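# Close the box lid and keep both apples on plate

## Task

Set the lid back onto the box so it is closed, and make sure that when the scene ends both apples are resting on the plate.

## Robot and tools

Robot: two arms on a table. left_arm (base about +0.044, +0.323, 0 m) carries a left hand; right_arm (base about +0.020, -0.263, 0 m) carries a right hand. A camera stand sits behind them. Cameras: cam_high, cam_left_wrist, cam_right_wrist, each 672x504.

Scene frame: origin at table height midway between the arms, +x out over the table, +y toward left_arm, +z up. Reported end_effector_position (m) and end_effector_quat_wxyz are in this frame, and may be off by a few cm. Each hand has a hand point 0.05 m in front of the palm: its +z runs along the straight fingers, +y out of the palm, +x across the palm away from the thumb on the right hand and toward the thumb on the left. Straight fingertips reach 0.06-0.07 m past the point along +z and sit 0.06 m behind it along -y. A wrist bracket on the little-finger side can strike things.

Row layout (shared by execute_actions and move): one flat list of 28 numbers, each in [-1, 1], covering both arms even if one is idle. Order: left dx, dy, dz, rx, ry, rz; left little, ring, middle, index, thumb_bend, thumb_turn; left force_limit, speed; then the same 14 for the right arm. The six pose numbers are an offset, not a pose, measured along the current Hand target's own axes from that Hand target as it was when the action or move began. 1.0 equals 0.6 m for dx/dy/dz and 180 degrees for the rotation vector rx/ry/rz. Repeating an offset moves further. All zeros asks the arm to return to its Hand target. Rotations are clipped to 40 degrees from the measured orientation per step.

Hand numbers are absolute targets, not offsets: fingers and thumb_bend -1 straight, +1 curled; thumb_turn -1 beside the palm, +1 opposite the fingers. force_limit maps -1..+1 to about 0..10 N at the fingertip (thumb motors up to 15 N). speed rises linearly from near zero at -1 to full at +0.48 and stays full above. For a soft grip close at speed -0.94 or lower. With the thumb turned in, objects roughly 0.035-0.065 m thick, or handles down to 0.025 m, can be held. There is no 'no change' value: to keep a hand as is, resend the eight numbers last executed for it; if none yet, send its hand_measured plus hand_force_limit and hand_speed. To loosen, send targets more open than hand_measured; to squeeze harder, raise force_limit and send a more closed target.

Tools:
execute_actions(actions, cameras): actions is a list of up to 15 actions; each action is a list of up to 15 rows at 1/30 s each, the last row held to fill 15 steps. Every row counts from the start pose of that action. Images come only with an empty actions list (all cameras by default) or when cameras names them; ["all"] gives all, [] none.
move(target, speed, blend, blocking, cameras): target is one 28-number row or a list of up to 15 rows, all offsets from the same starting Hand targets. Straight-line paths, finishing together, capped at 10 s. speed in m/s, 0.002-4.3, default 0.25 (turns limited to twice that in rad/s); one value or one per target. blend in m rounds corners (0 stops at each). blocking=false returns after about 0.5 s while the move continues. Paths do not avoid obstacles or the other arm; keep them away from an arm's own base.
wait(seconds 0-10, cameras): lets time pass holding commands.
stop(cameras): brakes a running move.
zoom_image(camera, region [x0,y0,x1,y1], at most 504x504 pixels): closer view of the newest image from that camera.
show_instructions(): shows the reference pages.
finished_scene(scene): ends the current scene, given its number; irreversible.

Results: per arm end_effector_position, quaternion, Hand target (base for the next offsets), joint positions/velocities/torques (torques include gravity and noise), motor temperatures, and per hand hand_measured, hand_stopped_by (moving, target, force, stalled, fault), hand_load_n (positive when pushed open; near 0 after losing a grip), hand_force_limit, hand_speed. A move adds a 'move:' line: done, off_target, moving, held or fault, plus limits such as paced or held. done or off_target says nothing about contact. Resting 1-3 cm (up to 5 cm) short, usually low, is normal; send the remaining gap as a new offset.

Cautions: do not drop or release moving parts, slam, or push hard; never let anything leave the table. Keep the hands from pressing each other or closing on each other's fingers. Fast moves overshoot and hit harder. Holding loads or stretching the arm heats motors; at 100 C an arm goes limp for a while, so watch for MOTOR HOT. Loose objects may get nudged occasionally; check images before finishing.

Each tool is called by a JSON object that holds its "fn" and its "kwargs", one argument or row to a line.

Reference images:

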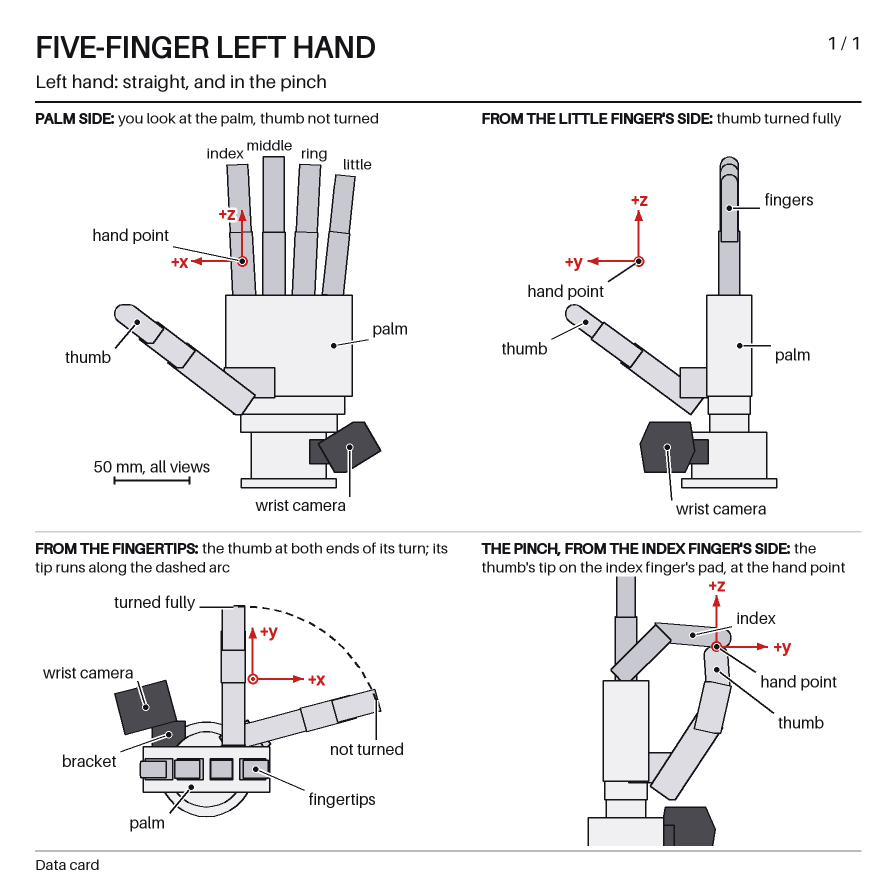

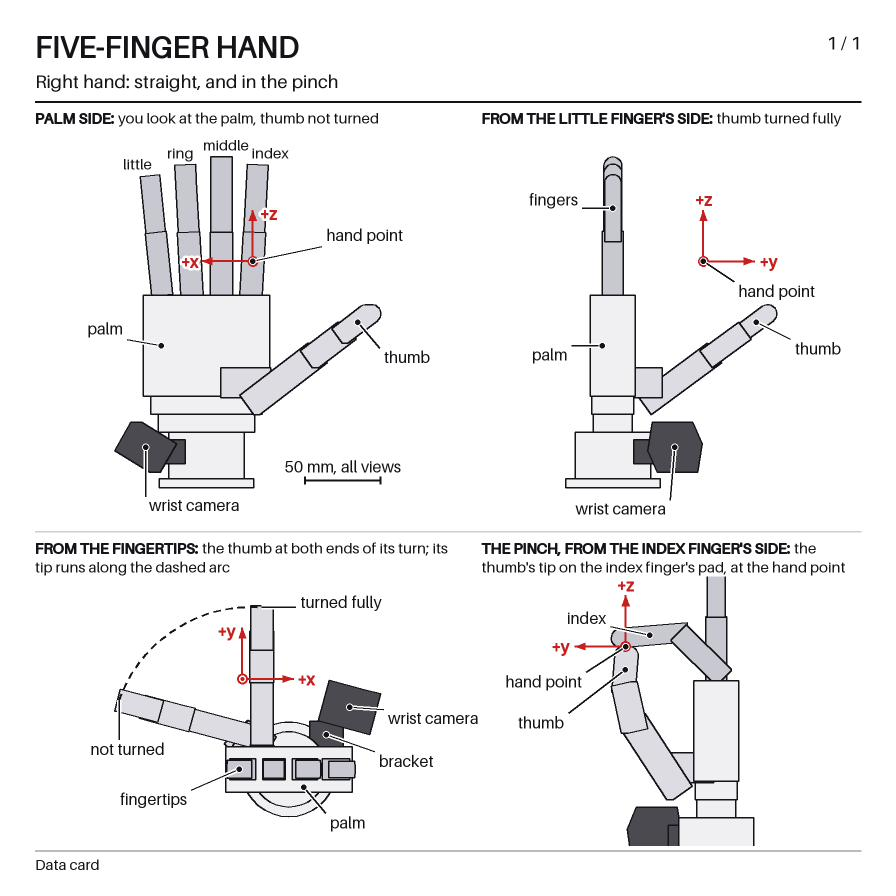

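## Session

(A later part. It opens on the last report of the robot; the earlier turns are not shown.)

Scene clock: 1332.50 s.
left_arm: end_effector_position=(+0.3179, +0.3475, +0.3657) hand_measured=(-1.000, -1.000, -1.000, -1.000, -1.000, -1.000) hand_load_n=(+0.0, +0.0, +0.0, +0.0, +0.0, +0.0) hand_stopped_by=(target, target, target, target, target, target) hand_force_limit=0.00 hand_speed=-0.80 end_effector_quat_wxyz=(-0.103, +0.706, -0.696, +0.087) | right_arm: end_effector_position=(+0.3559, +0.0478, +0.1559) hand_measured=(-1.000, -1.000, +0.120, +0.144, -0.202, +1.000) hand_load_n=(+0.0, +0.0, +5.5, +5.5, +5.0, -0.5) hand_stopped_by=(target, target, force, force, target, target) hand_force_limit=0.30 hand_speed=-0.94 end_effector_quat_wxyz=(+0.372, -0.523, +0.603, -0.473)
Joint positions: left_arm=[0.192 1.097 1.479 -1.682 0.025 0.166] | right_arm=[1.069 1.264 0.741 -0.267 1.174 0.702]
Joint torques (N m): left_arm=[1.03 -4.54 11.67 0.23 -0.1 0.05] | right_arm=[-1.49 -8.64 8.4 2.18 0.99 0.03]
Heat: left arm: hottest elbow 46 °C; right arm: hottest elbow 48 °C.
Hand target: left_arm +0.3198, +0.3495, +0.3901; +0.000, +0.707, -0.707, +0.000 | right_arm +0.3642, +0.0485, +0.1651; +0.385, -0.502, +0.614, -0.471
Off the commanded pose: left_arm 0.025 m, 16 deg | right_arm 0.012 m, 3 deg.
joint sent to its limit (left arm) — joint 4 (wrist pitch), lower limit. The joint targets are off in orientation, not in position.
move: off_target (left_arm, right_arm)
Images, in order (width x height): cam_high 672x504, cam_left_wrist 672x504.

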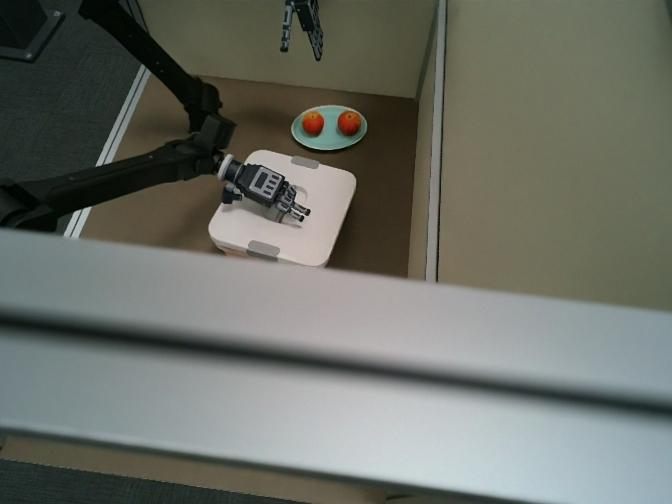

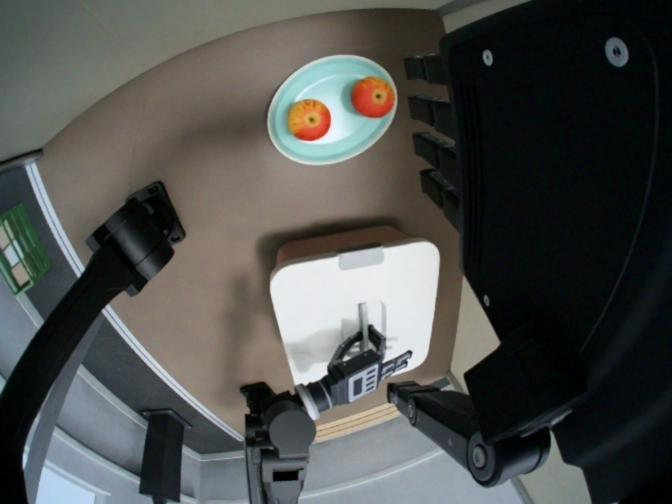

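{"fn": "zoom_image", "kwargs": {
  "camera": "cam_high",
  "region": [200, 225, 260, 270]
}}

{"fn": "zoom_image", "kwargs": {
  "camera": "cam_left_wrist",
  "region": [260, 220, 460, 320]
}}

Scaled by 8.400 from the camera's 672x504 image, which has a finer 960x720 frame.

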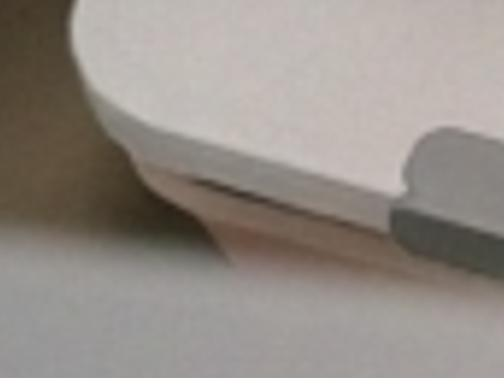

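Scaled by 2.520 from the camera's 672x504 image, which has a finer 960x720 frame.

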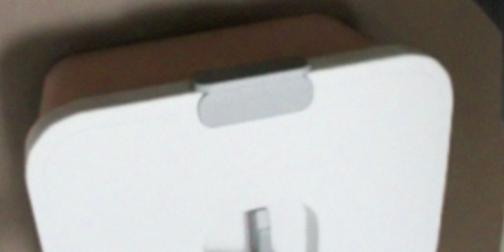

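{"fn": "move", "kwargs": {
  "target": [
    [0,0,0,0,0,0,-1,-1,-1,-1,-1,-1,0,-0.8,0.0228,-0.0012,0.0045,0,0,0,-1,-1,0.45,0.45,-0.2,1,0.3,-0.94],
    [0,0,0,0,0,0,-1,-1,-1,-1,-1,-1,0,-0.8,0.0228,0.0213,0.0105,0,0,0,-1,-1,0.45,0.45,-0.2,1,0.3,-0.94]
  ],
  "speed": 0.03,
  "cameras": ["cam_high","cam_left_wrist"]
}}

{"fn": "zoom_image", "kwargs": {
  "camera": "cam_high",
  "region": [195, 200, 345, 275]
}}

{"fn": "zoom_image", "kwargs": {
  "camera": "cam_left_wrist",
  "region": [250, 220, 470, 420]
}}

Scene clock: 1354.70 s.
left_arm: end_effector_position=(+0.3179, +0.3475, +0.3657) hand_measured=(-1.000, -1.000, -1.000, -1.000, -1.000, -1.000) hand_load_n=(+0.0, +0.0, +0.0, +0.0, +0.0, +0.0) hand_stopped_by=(target, target, target, target, target, target) hand_force_limit=0.00 hand_speed=-0.80 end_effector_quat_wxyz=(-0.103, +0.706, -0.696, +0.087) | right_arm: end_effector_position=(+0.3572, +0.0352, +0.1461) hand_measured=(-1.000, -1.000, +0.120, +0.144, -0.202, +1.000) hand_load_n=(+0.0, +0.0, +5.5, +4.5, +6.5, +0.0) hand_stopped_by=(target, target, force, force, target, target) hand_force_limit=0.30 hand_speed=-0.94 end_effector_quat_wxyz=(+0.380, -0.513, +0.610, -0.470)
Joint positions: left_arm=[0.192 1.097 1.479 -1.682 0.025 0.166] | right_arm=[1.049 1.247 0.685 -0.19 1.165 0.691]
Joint torques (N m): left_arm=[0.91 -4.54 11.71 0.27 -0.08 0.07] | right_arm=[-1.55 -7.77 8.12 2.22 0.74 -0.17]
Heat: left arm: hottest elbow 46 °C; right arm: hottest elbow 47 °C.
Hand target: left_arm +0.3198, +0.3495, +0.3901; +0.000, +0.707, -0.707, +0.000 | right_arm +0.3643, +0.0346, +0.1511; +0.385, -0.502, +0.614, -0.471
Off the commanded pose: left_arm 0.025 m, 16 deg | right_arm 0.009 m, 1 deg.
joint sent to its limit (left arm) — joint 4 (wrist pitch), lower limit. The joint targets are off in orientation, not in position.
move: off_target (left_arm)
Images, in order (width x height): cam_high 672x504, cam_left_wrist 672x504.

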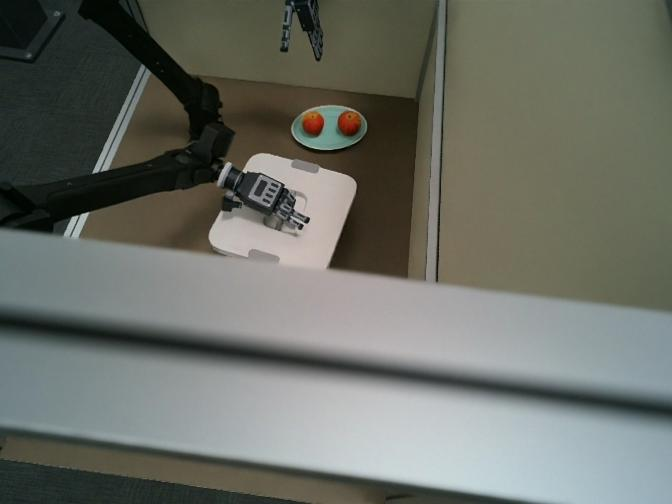

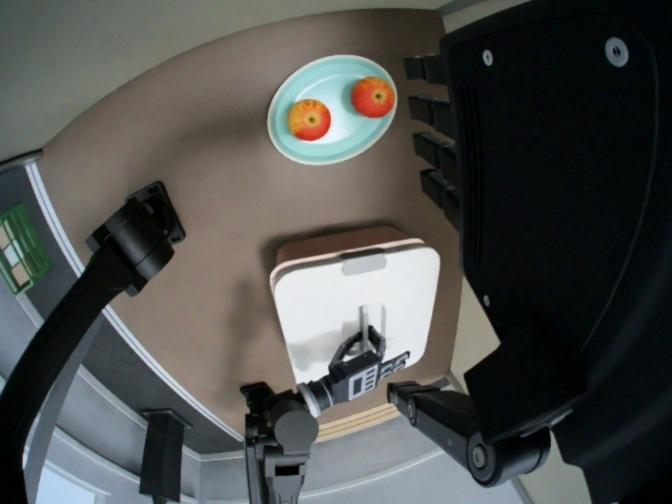

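Scaled by 3.360 from the camera's 672x504 image, which has a finer 960x720 frame.

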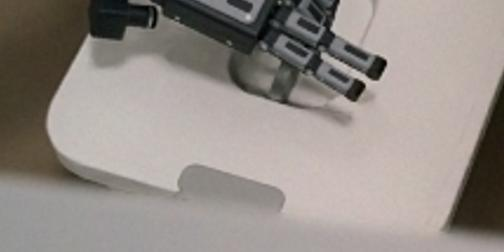

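Scaled by 2.291 from the camera's 672x504 image, which has a finer 960x720 frame.

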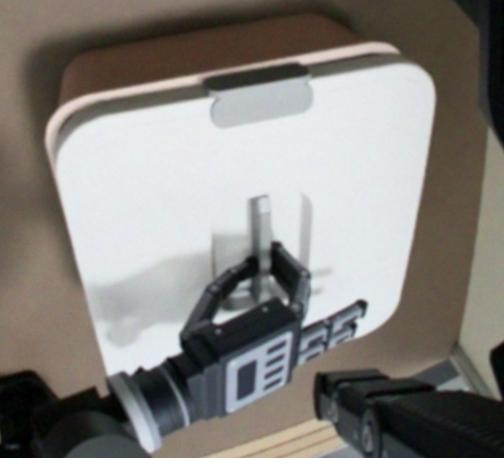

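{"fn": "move", "kwargs": {
  "target": [0,0,0,0,0,0,-1,-1,-1,-1,-1,-1,0,-0.8,-0.0153,-0.0203,-0.0138,0,0,0,-1,-1,0.45,0.45,-0.2,1,0.3,-0.94],
  "speed": 0.04,
  "cameras": ["cam_high","cam_left_wrist"]
}}

{"fn": "zoom_image", "kwargs": {
  "camera": "cam_high",
  "region": [195, 200, 345, 275]
}}

{"fn": "zoom_image", "kwargs": {
  "camera": "cam_left_wrist",
  "region": [250, 220, 470, 420]
}}

Scene clock: 1387.27 s.
left_arm: end_effector_position=(+0.3179, +0.3475, +0.3657) hand_measured=(-1.000, -1.000, -1.000, -1.000, -1.000, -1.000) hand_load_n=(+0.0, +0.0, +0.0, +0.0, +0.0, +0.0) hand_stopped_by=(target, target, target, target, target, target) hand_force_limit=0.00 hand_speed=-0.80 end_effector_quat_wxyz=(-0.103, +0.706, -0.696, +0.087) | right_arm: end_effector_position=(+0.3552, +0.0289, +0.1426) hand_measured=(-1.000, -1.000, +0.120, +0.144, -0.202, +1.000) hand_load_n=(+0.0, +0.0, +5.5, +4.0, +7.0, +0.0) hand_stopped_by=(target, target, force, force, target, target) hand_force_limit=0.30 hand_speed=-0.94 end_effector_quat_wxyz=(+0.369, -0.515, +0.610, -0.476)
Joint positions: left_arm=[0.192 1.097 1.479 -1.682 0.025 0.166] | right_arm=[1.049 1.247 0.685 -0.23 1.175 0.711]
Joint torques (N m): left_arm=[1.14 -4.54 11.66 0.23 -0.1 0.06] | right_arm=[0.38 -8.06 11.29 0.84 0.97 -0.02]
Motor temperatures (°C): left_arm=[26 28 46 25 25 24] | right_arm=[28 29 45 29 25 27]
Heat: left arm: hottest elbow 46 °C; right arm: hottest elbow 45 °C.
Hand target: left_arm +0.3198, +0.3495, +0.3901; +0.000, +0.707, -0.707, +0.000 | right_arm +0.3614, +0.0445, +0.1650; +0.385, -0.502, +0.614, -0.471
Off the commanded pose: left_arm 0.025 m, 16 deg | right_arm 0.028 m, 2 deg.
joint sent to its limit (left arm) — joint 4 (wrist pitch), lower limit. The joint targets are off in orientation, not in position.
move: off_target (left_arm, right_arm)
Images, in order (width x height): cam_high 672x504, cam_left_wrist 672x504.

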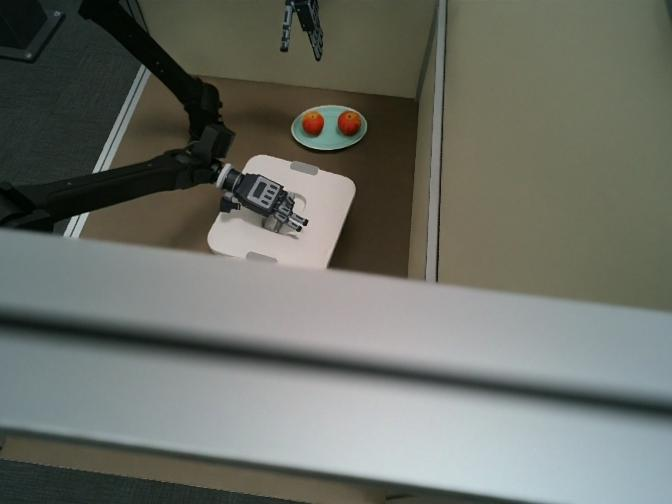

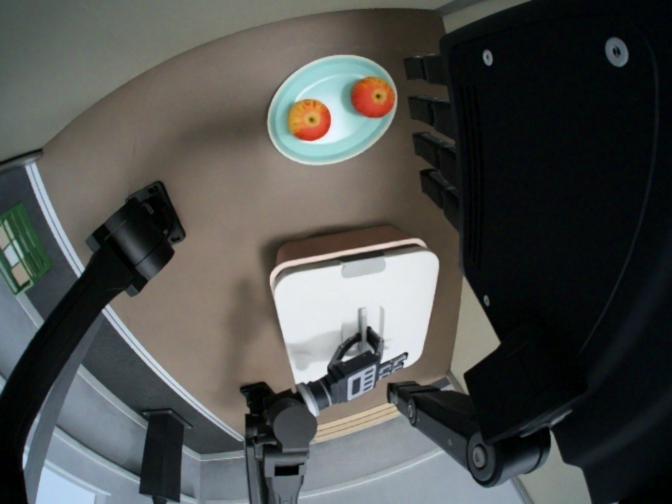

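Scaled by 3.360 from the camera's 672x504 image, which has a finer 960x720 frame.

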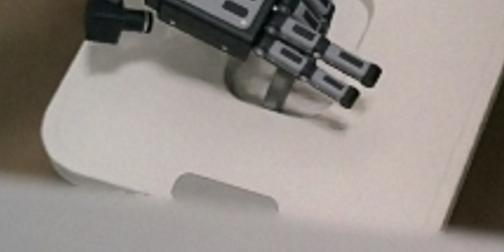

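Scaled by 2.291 from the camera's 672x504 image, which has a finer 960x720 frame.

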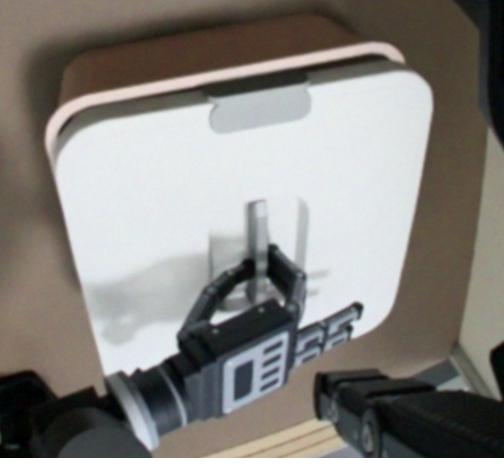

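{"fn": "move", "kwargs": {
  "target": [0,0,0,0,0,0,-1,-1,-1,-1,-1,-1,0,-0.8,-0.0228,-0.0182,-0.0097,0,0,0,-1,-1,0.45,0.45,-0.2,1,0.3,-0.94],
  "speed": 0.04,
  "cameras": ["cam_high","cam_left_wrist"]
}}

{"fn": "zoom_image", "kwargs": {
  "camera": "cam_left_wrist",
  "region": [250, 220, 470, 420]
}}

Scene clock: 1395.10 s.
left_arm: end_effector_position=(+0.3179, +0.3475, +0.3657) hand_measured=(-1.000, -1.000, -1.000, -1.000, -1.000, -1.000) hand_load_n=(+0.0, +0.0, +0.0, +0.0, +0.0, +0.0) hand_stopped_by=(target, target, target, target, target, target) hand_force_limit=0.00 hand_speed=-0.80 end_effector_quat_wxyz=(-0.103, +0.706, -0.696, +0.087) | right_arm: end_effector_position=(+0.3532, +0.0330, +0.1462) hand_measured=(-1.000, -1.000, +0.120, +0.144, -0.202, +1.000) hand_load_n=(+0.0, +0.0, +4.5, +5.0, +6.5, +0.5) hand_stopped_by=(target, target, force, force, target, target) hand_force_limit=0.30 hand_speed=-0.94 end_effector_quat_wxyz=(+0.359, -0.520, +0.607, -0.481)
Joint positions: left_arm=[0.192 1.097 1.479 -1.682 0.025 0.166] | right_arm=[1.062 1.259 0.719 -0.303 1.188 0.738]
Joint torques (N m): left_arm=[1.03 -4.42 11.7 0.21 -0.1 0.06] | right_arm=[0.97 -8.18 12.79 0.91 1.01 0]
Heat: left arm: hottest elbow 47 °C; right arm: hottest elbow 46 °C.
Hand target: left_arm +0.3198, +0.3495, +0.3901; +0.000, +0.707, -0.707, +0.000 | right_arm +0.3613, +0.0585, +0.1770; +0.385, -0.502, +0.614, -0.471
Off the commanded pose: left_arm 0.025 m, 16 deg | right_arm 0.041 m, 4 deg.
joint sent to its limit (left arm) — joint 4 (wrist pitch), lower limit. The joint targets are off in orientation, not in position.
move: off_target (left_arm, right_arm)
Images, in order (width x height): cam_high 672x504, cam_left_wrist 672x504.

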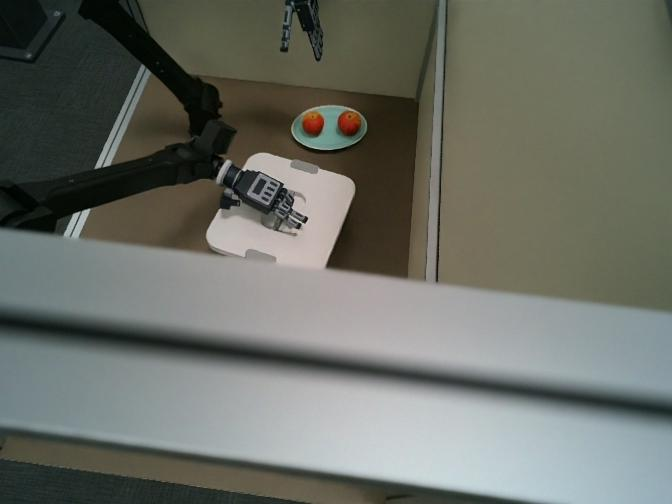

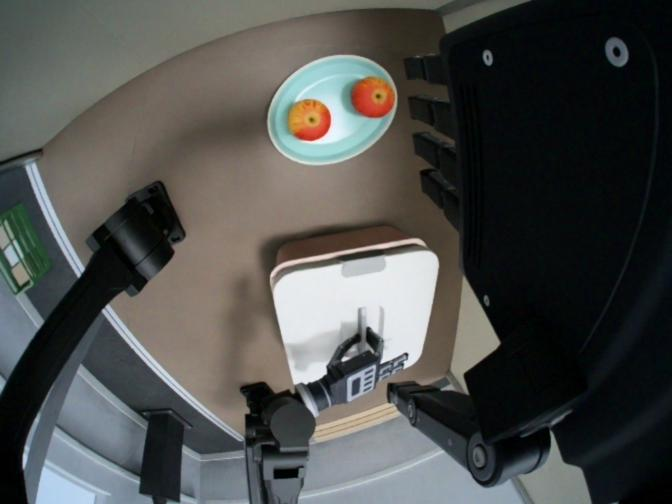

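Scaled by 2.291 from the camera's 672x504 image, which has a finer 960x720 frame.

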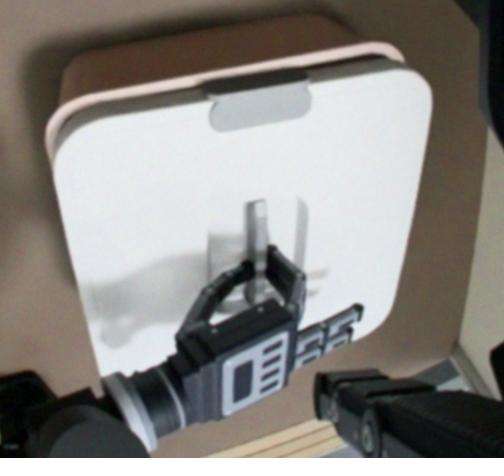

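{"fn": "move", "kwargs": {
  "target": [0,0,0,0,0,0,-1,-1,-1,-1,-1,-1,0,-0.8,-0.0245,-0.0067,-0.007,0,0,0,-1,-1,0.45,0.45,-0.2,1,0.3,-0.94],
  "speed": 0.04,
  "cameras": ["cam_high","cam_left_wrist"]
}}

{"fn": "zoom_image", "kwargs": {
  "camera": "cam_left_wrist",
  "region": [250, 220, 470, 420]
}}

{"fn": "zoom_image", "kwargs": {
  "camera": "cam_high",
  "region": [195, 200, 345, 275]
}}

Scene clock: 1402.43 s.
left_arm: end_effector_position=(+0.3179, +0.3475, +0.3657) hand_measured=(-1.000, -1.000, -1.000, -1.000, -1.000, -1.000) hand_load_n=(+0.0, +0.0, +0.0, +0.0, +0.0, +0.0) hand_stopped_by=(target, target, target, target, target, target) hand_force_limit=0.00 hand_speed=-0.80 end_effector_quat_wxyz=(-0.103, +0.706, -0.696, +0.087) | right_arm: end_effector_position=(+0.3532, +0.0476, +0.1495) hand_measured=(-1.000, -1.000, +0.120, +0.144, -0.202, +1.000) hand_load_n=(+0.0, +0.0, +4.5, +5.0, +5.5, +0.5) hand_stopped_by=(target, target, force, force, target, target) hand_force_limit=0.30 hand_speed=-0.94 end_effector_quat_wxyz=(+0.357, -0.522, +0.606, -0.482)
Joint positions: left_arm=[0.192 1.097 1.479 -1.682 0.025 0.166] | right_arm=[1.08 1.293 0.765 -0.352 1.199 0.773]
Joint torques (N m): left_arm=[0.91 -4.66 11.69 0.28 -0.11 0.05] | right_arm=[0.91 -8.94 12.9 0.85 1.08 -0.01]
Heat: left arm: hottest elbow 47 °C; right arm: hottest elbow 47 °C.
Hand target: left_arm +0.3198, +0.3495, +0.3901; +0.000, +0.707, -0.707, +0.000 | right_arm +0.3612, +0.0734, +0.1818; +0.385, -0.502, +0.614, -0.471
Off the commanded pose: left_arm 0.025 m, 16 deg | right_arm 0.042 m, 4 deg.
joint sent to its limit (left arm) — joint 4 (wrist pitch), lower limit. The joint targets are off in orientation, not in position.
move: off_target (left_arm, right_arm)
Images, in order (width x height): cam_high 672x504, cam_left_wrist 672x504.

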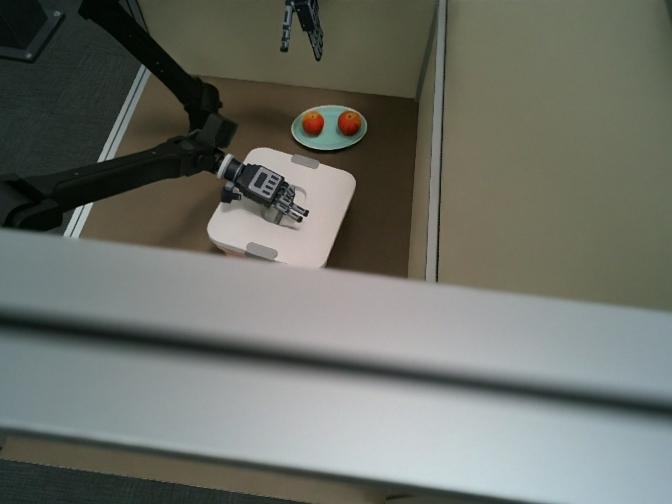

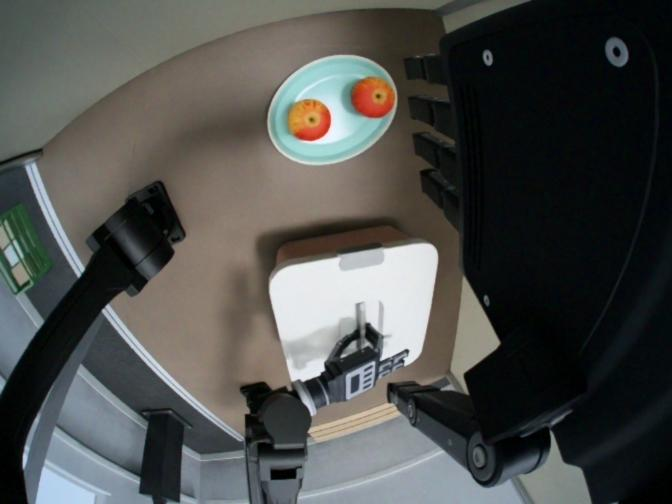

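Scaled by 2.291 from the camera's 672x504 image, which has a finer 960x720 frame.

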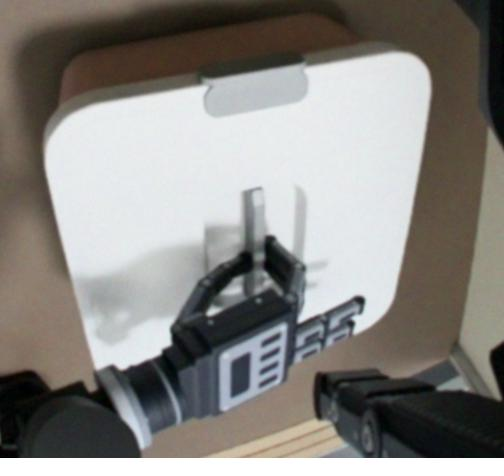

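Scaled by 3.360 from the camera's 672x504 image, which has a finer 960x720 frame.

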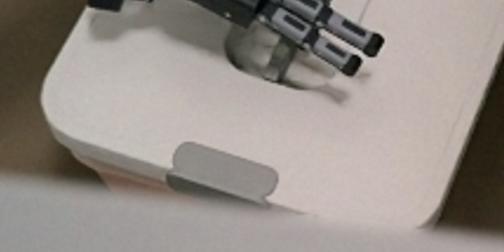

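{"fn": "move", "kwargs": {
  "target": [0,0,0,0,0,0,-1,-1,-1,-1,-1,-1,0,-0.8,0.0523,0.0358,0.0207,0,0,0,-1,-1,0.45,0.45,-0.2,1,0.3,-0.94],
  "speed": 0.04,
  "cameras": ["cam_high","cam_left_wrist"]
}}

{"fn": "zoom_image", "kwargs": {
  "camera": "cam_left_wrist",
  "region": [250, 220, 470, 420]
}}

{"fn": "zoom_image", "kwargs": {
  "camera": "cam_high",
  "region": [195, 200, 345, 275]
}}

Scene clock: 1423.97 s.
left_arm: end_effector_position=(+0.3179, +0.3475, +0.3657) hand_measured=(-1.000, -1.000, -1.000, -1.000, -1.000, -1.000) hand_load_n=(+0.0, +0.0, +0.0, +0.0, +0.0, +0.0) hand_stopped_by=(target, target, target, target, target, target) hand_force_limit=0.00 hand_speed=-0.80 end_effector_quat_wxyz=(-0.103, +0.706, -0.696, +0.087) | right_arm: end_effector_position=(+0.3539, +0.0425, +0.1422) hand_measured=(-1.000, -1.000, +0.120, +0.144, -0.202, +1.000) hand_load_n=(+0.0, +0.0, +5.0, +5.0, +5.5, +0.0) hand_stopped_by=(target, target, force, force, target, target) hand_force_limit=0.30 hand_speed=-0.94 end_effector_quat_wxyz=(+0.370, -0.521, +0.606, -0.474)
Joint positions: left_arm=[0.192 1.097 1.479 -1.682 0.025 0.166] | right_arm=[1.067 1.275 0.712 -0.243 1.176 0.718]
Joint torques (N m): left_arm=[1.14 -4.25 11.7 0.24 -0.11 0.05] | right_arm=[-1.61 -10.34 8.12 2.13 0.86 -0.18]
Heat: left arm: hottest elbow 47 °C; right arm: hottest elbow 47 °C.
Hand target: left_arm +0.3198, +0.3495, +0.3901; +0.000, +0.707, -0.707, +0.000 | right_arm +0.3614, +0.0414, +0.1580; +0.385, -0.502, +0.614, -0.471
Off the commanded pose: left_arm 0.025 m, 16 deg | right_arm 0.017 m, 3 deg.
joint sent to its limit (left arm) — joint 4 (wrist pitch), lower limit. The joint targets are off in orientation, not in position.
move: off_target (left_arm, right_arm)
Images, in order (width x height): cam_high 672x504, cam_left_wrist 672x504.

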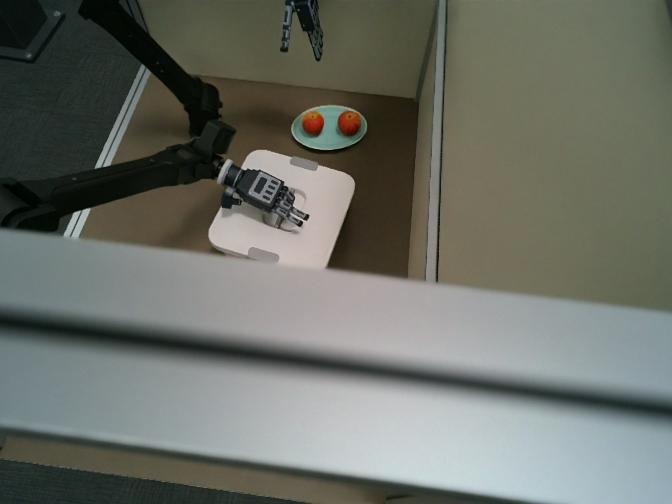

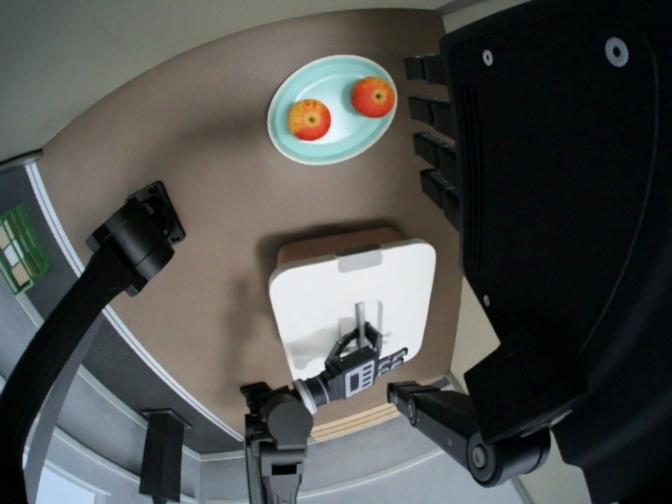

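Scaled by 2.291 from the camera's 672x504 image, which has a finer 960x720 frame.

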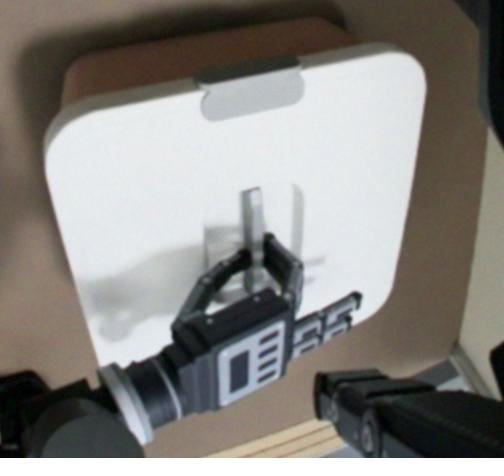

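Scaled by 3.360 from the camera's 672x504 image, which has a finer 960x720 frame.

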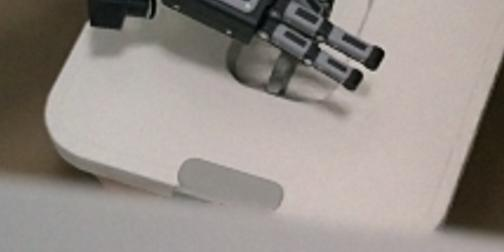

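{"fn": "move", "kwargs": {
  "target": [0,0,0,0,0,0,-1,-1,-1,-1,-1,-1,0,-0.8,0,0.0193,0.0052,0,0,0,-1,-1,0.45,0.45,-0.2,1,0.3,-0.94],
  "speed": 0.03,
  "cameras": ["cam_high","cam_left_wrist"]
}}

{"fn": "zoom_image", "kwargs": {
  "camera": "cam_left_wrist",
  "region": [250, 220, 470, 420]
}}

{"fn": "zoom_image", "kwargs": {
  "camera": "cam_high",
  "region": [195, 200, 345, 275]
}}

Scene clock: 1434.80 s.
left_arm: end_effector_position=(+0.3179, +0.3475, +0.3657) hand_measured=(-1.000, -1.000, -1.000, -1.000, -1.000, -1.000) hand_load_n=(+0.0, +0.0, +0.0, +0.0, +0.0, +0.0) hand_stopped_by=(target, target, target, target, target, target) hand_force_limit=0.00 hand_speed=-0.80 end_effector_quat_wxyz=(-0.103, +0.706, -0.696, +0.087) | right_arm: end_effector_position=(+0.3537, +0.0421, +0.1388) hand_measured=(-1.000, -1.000, +0.120, +0.144, -0.202, +1.000) hand_load_n=(+0.0, +0.0, +5.0, +5.5, +5.0, +0.0) hand_stopped_by=(target, target, force, force, target, target) hand_force_limit=0.30 hand_speed=-0.94 end_effector_quat_wxyz=(+0.378, -0.516, +0.608, -0.471)
Joint positions: left_arm=[0.192 1.097 1.479 -1.682 0.025 0.166] | right_arm=[1.067 1.275 0.693 -0.203 1.176 0.717]
Joint torques (N m): left_arm=[0.85 -4.6 11.7 0.27 -0.1 0.07] | right_arm=[-1.61 -8.53 8.02 2.25 0.84 -0.13]
Heat: left arm: hottest elbow 47 °C; right arm: hottest elbow 47 °C.
Hand target: left_arm +0.3198, +0.3495, +0.3901; +0.000, +0.707, -0.707, +0.000 | right_arm +0.3614, +0.0414, +0.1460; +0.385, -0.502, +0.614, -0.471
Off the commanded pose: left_arm 0.025 m, 16 deg | right_arm 0.011 m, 2 deg.
joint sent to its limit (left arm) — joint 4 (wrist pitch), lower limit. The joint targets are off in orientation, not in position.
move: off_target (left_arm, right_arm)
Images, in order (width x height): cam_high 672x504, cam_left_wrist 672x504.

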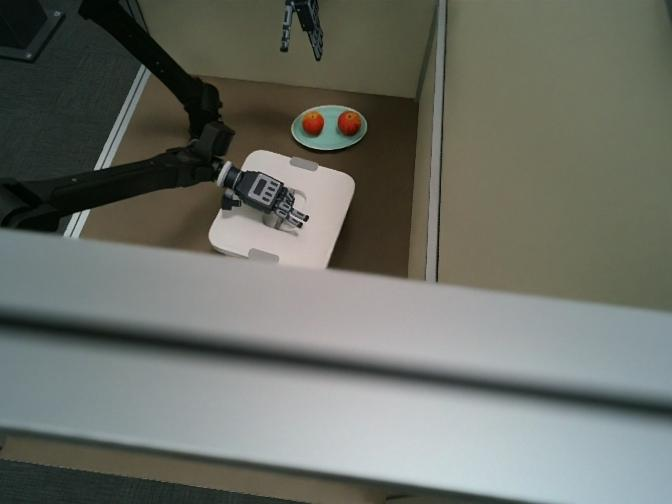

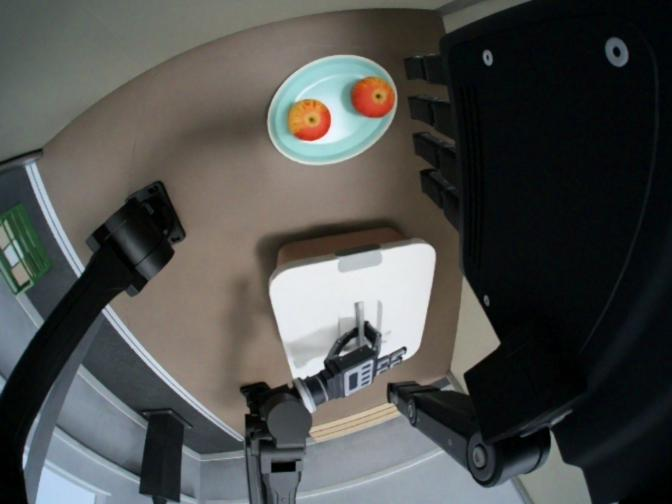

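Scaled by 2.291 from the camera's 672x504 image, which has a finer 960x720 frame.

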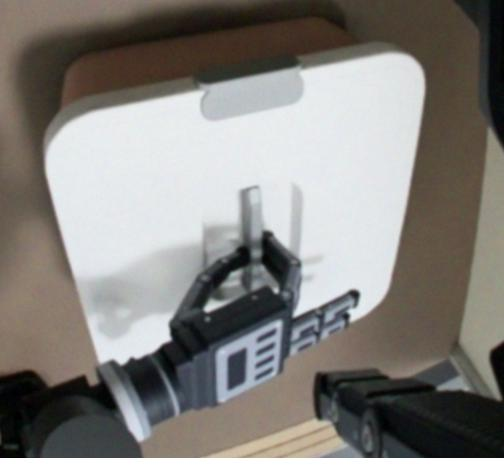

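Scaled by 3.360 from the camera's 672x504 image, which has a finer 960x720 frame.

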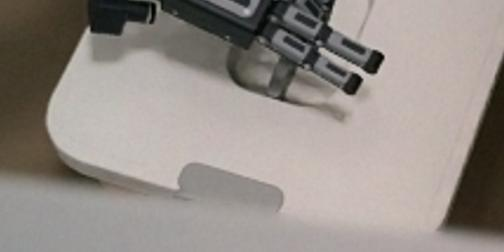

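{"fn": "move", "kwargs": {
  "target": [0,0,0,0,0,0,-1,-1,-1,-1,-1,-1,0,-0.8,0,0.0193,0.0052,0,0,0,-1,-1,0.45,0.45,-0.2,1,0.3,-0.94],
  "speed": 0.03,
  "cameras": ["cam_high","cam_left_wrist","cam_right_wrist"]
}}

{"fn": "zoom_image", "kwargs": {
  "camera": "cam_left_wrist",
  "region": [250, 220, 470, 420]
}}

{"fn": "zoom_image", "kwargs": {
  "camera": "cam_high",
  "region": [195, 200, 345, 275]
}}

Scene clock: 1444.00 s.
left_arm: end_effector_position=(+0.3179, +0.3475, +0.3657) hand_measured=(-1.000, -1.000, -1.000, -1.000, -1.000, -1.000) hand_load_n=(+0.0, +0.0, +0.0, +0.0, +0.0, +0.0) hand_stopped_by=(target, target, target, target, target, target) hand_force_limit=0.00 hand_speed=-0.80 end_effector_quat_wxyz=(-0.103, +0.706, -0.696, +0.087) | right_arm: end_effector_position=(+0.3539, +0.0420, +0.1276) hand_measured=(-1.000, -1.000, +0.120, +0.144, -0.202, +1.000) hand_load_n=(+0.0, +0.0, +4.5, +5.5, +5.0, +0.0) hand_stopped_by=(target, target, force, force, target, target) hand_force_limit=0.30 hand_speed=-0.94 end_effector_quat_wxyz=(+0.378, -0.515, +0.608, -0.470)
Joint positions: left_arm=[0.192 1.097 1.479 -1.682 0.025 0.166] | right_arm=[1.067 1.296 0.676 -0.162 1.175 0.717]
Joint torques (N m): left_arm=[0.97 -4.48 11.71 0.24 -0.09 0.05] | right_arm=[-1.61 -8.47 7.82 2.19 0.87 -0.14]
Heat: left arm: hottest elbow 47 °C; right arm: hottest elbow 46 °C.
Hand target: left_arm +0.3198, +0.3495, +0.3901; +0.000, +0.707, -0.707, +0.000 | right_arm +0.3615, +0.0413, +0.1340; +0.385, -0.502, +0.614, -0.471
Off the commanded pose: left_arm 0.025 m, 16 deg | right_arm 0.010 m, 2 deg.
joint sent to its limit (left arm) — joint 4 (wrist pitch), lower limit. The joint targets are off in orientation, not in position.
move: off_target (left_arm)

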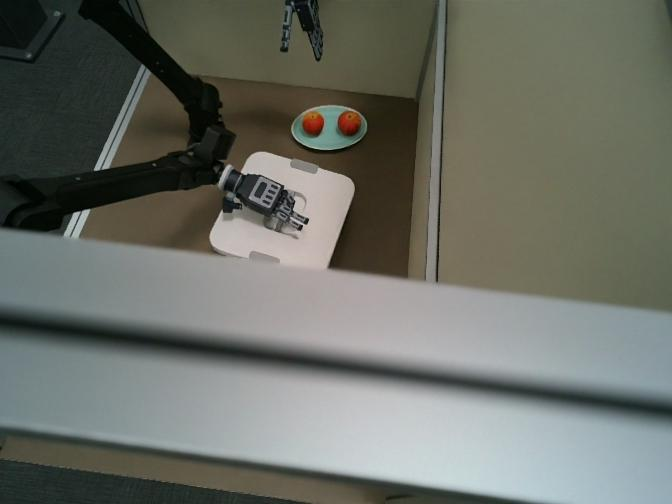

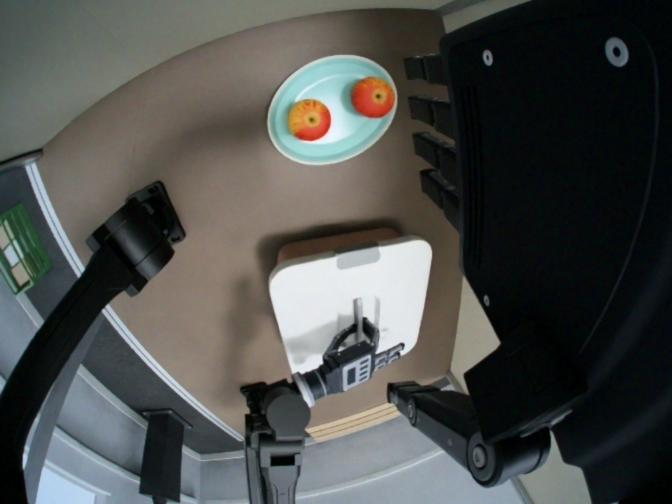

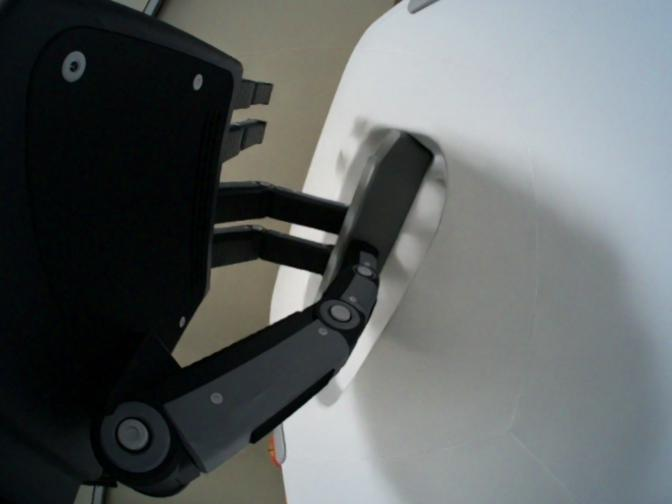

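Scaled by 2.291 from the camera's 672x504 image, which has a finer 960x720 frame.

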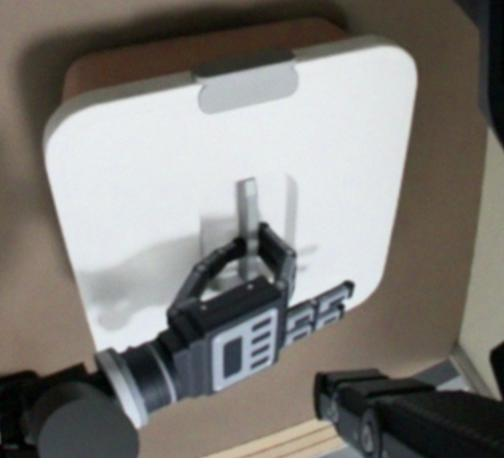

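Scaled by 3.360 from the camera's 672x504 image, which has a finer 960x720 frame.

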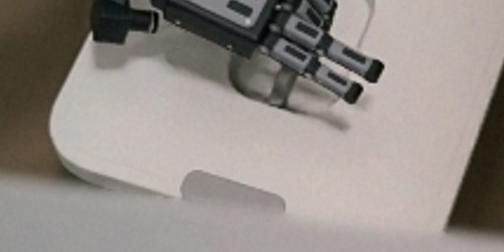

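{"fn": "move", "kwargs": {
  "target": [0,0,0,0,0,0,-1,-1,-1,-1,-1,-1,0,-0.8,0,0.0161,0.0043,0,0,0,-1,-1,0.45,0.45,-0.2,1,0.3,-0.94],
  "speed": 0.03,
  "cameras": ["cam_high","cam_left_wrist","cam_right_wrist"]
}}

{"fn": "zoom_image", "kwargs": {
  "camera": "cam_left_wrist",
  "region": [250, 220, 470, 420]
}}

{"fn": "zoom_image", "kwargs": {
  "camera": "cam_high",
  "region": [195, 140, 375, 275]
}}

Scene clock: 1454.23 s.
left_arm: end_effector_position=(+0.3179, +0.3475, +0.3657) hand_measured=(-1.000, -1.000, -1.000, -1.000, -1.000, -1.000) hand_load_n=(+0.0, -0.5, +0.0, +0.0, +0.0, +0.0) hand_stopped_by=(target, target, target, target, target, target) hand_force_limit=0.00 hand_speed=-0.80 end_effector_quat_wxyz=(-0.103, +0.706, -0.696, +0.087) | right_arm: end_effector_position=(+0.3543, +0.0429, +0.1201) hand_measured=(-1.000, -1.000, +0.120, +0.144, -0.202, +1.000) hand_load_n=(+0.0, +0.0, +4.5, +4.0, +7.5, +0.5) hand_stopped_by=(target, target, force, force, target, target) hand_force_limit=0.30 hand_speed=-0.94 end_effector_quat_wxyz=(+0.380, -0.514, +0.609, -0.469)
Joint positions: left_arm=[0.192 1.097 1.479 -1.682 0.025 0.166] | right_arm=[1.067 1.313 0.664 -0.127 1.175 0.716]
Joint torques (N m): left_arm=[1.03 -4.54 11.77 0.27 -0.1 0.07] | right_arm=[-1.55 -8.29 7.54 2.17 0.87 -0.14]
Heat: left arm: hottest elbow 47 °C; right arm: hottest elbow 45 °C.
Hand target: left_arm +0.3198, +0.3495, +0.3901; +0.000, +0.707, -0.707, +0.000 | right_arm +0.3614, +0.0413, +0.1240; +0.385, -0.502, +0.614, -0.471
Off the commanded pose: left_arm 0.025 m, 16 deg | right_arm 0.008 m, 2 deg.
joint sent to its limit (left arm) — joint 4 (wrist pitch), lower limit. The joint targets are off in orientation, not in position.
move: off_target (left_arm)

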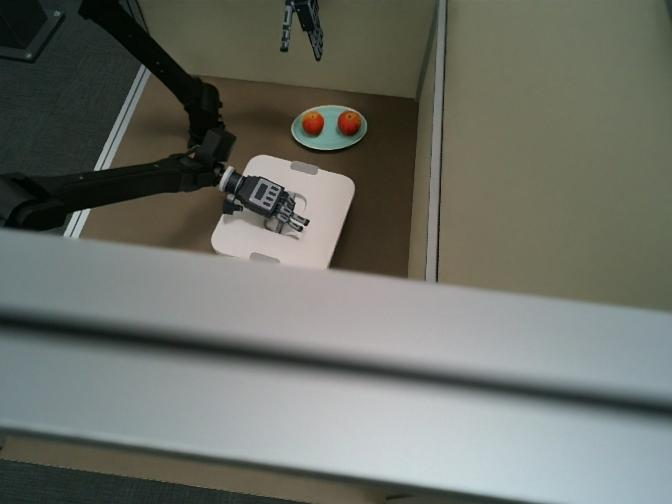

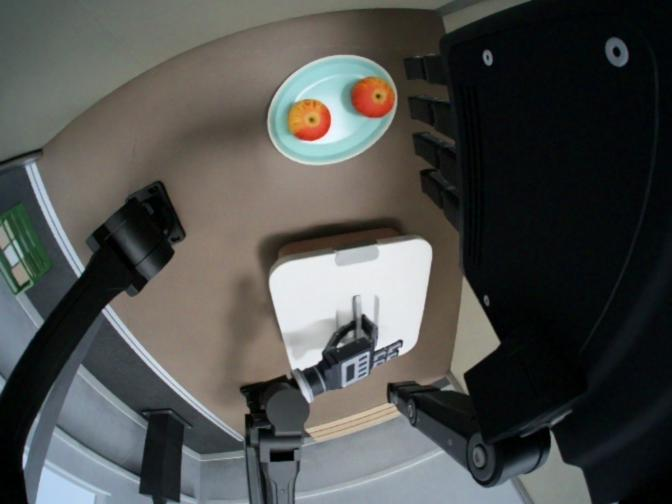

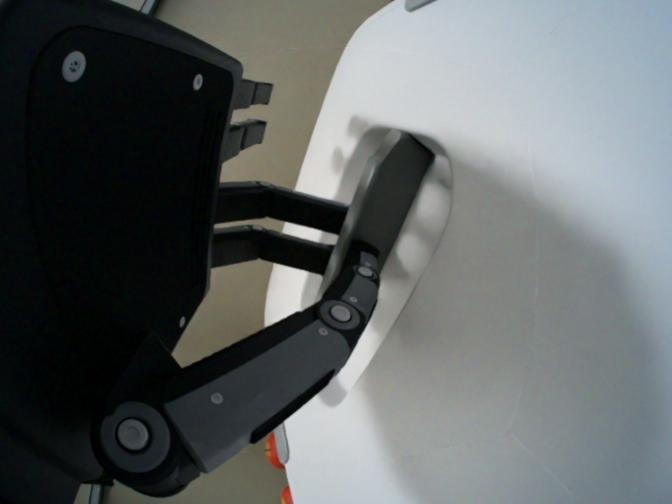

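Scaled by 2.291 from the camera's 672x504 image, which has a finer 960x720 frame.

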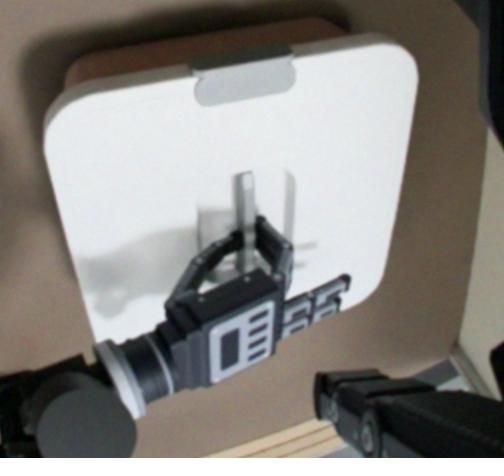

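Scaled by 2.800 from the camera's 672x504 image, which has a finer 960x720 frame.

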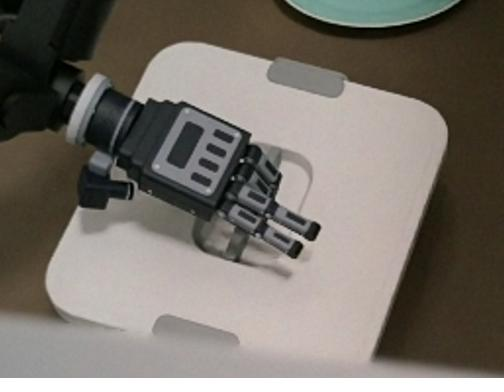

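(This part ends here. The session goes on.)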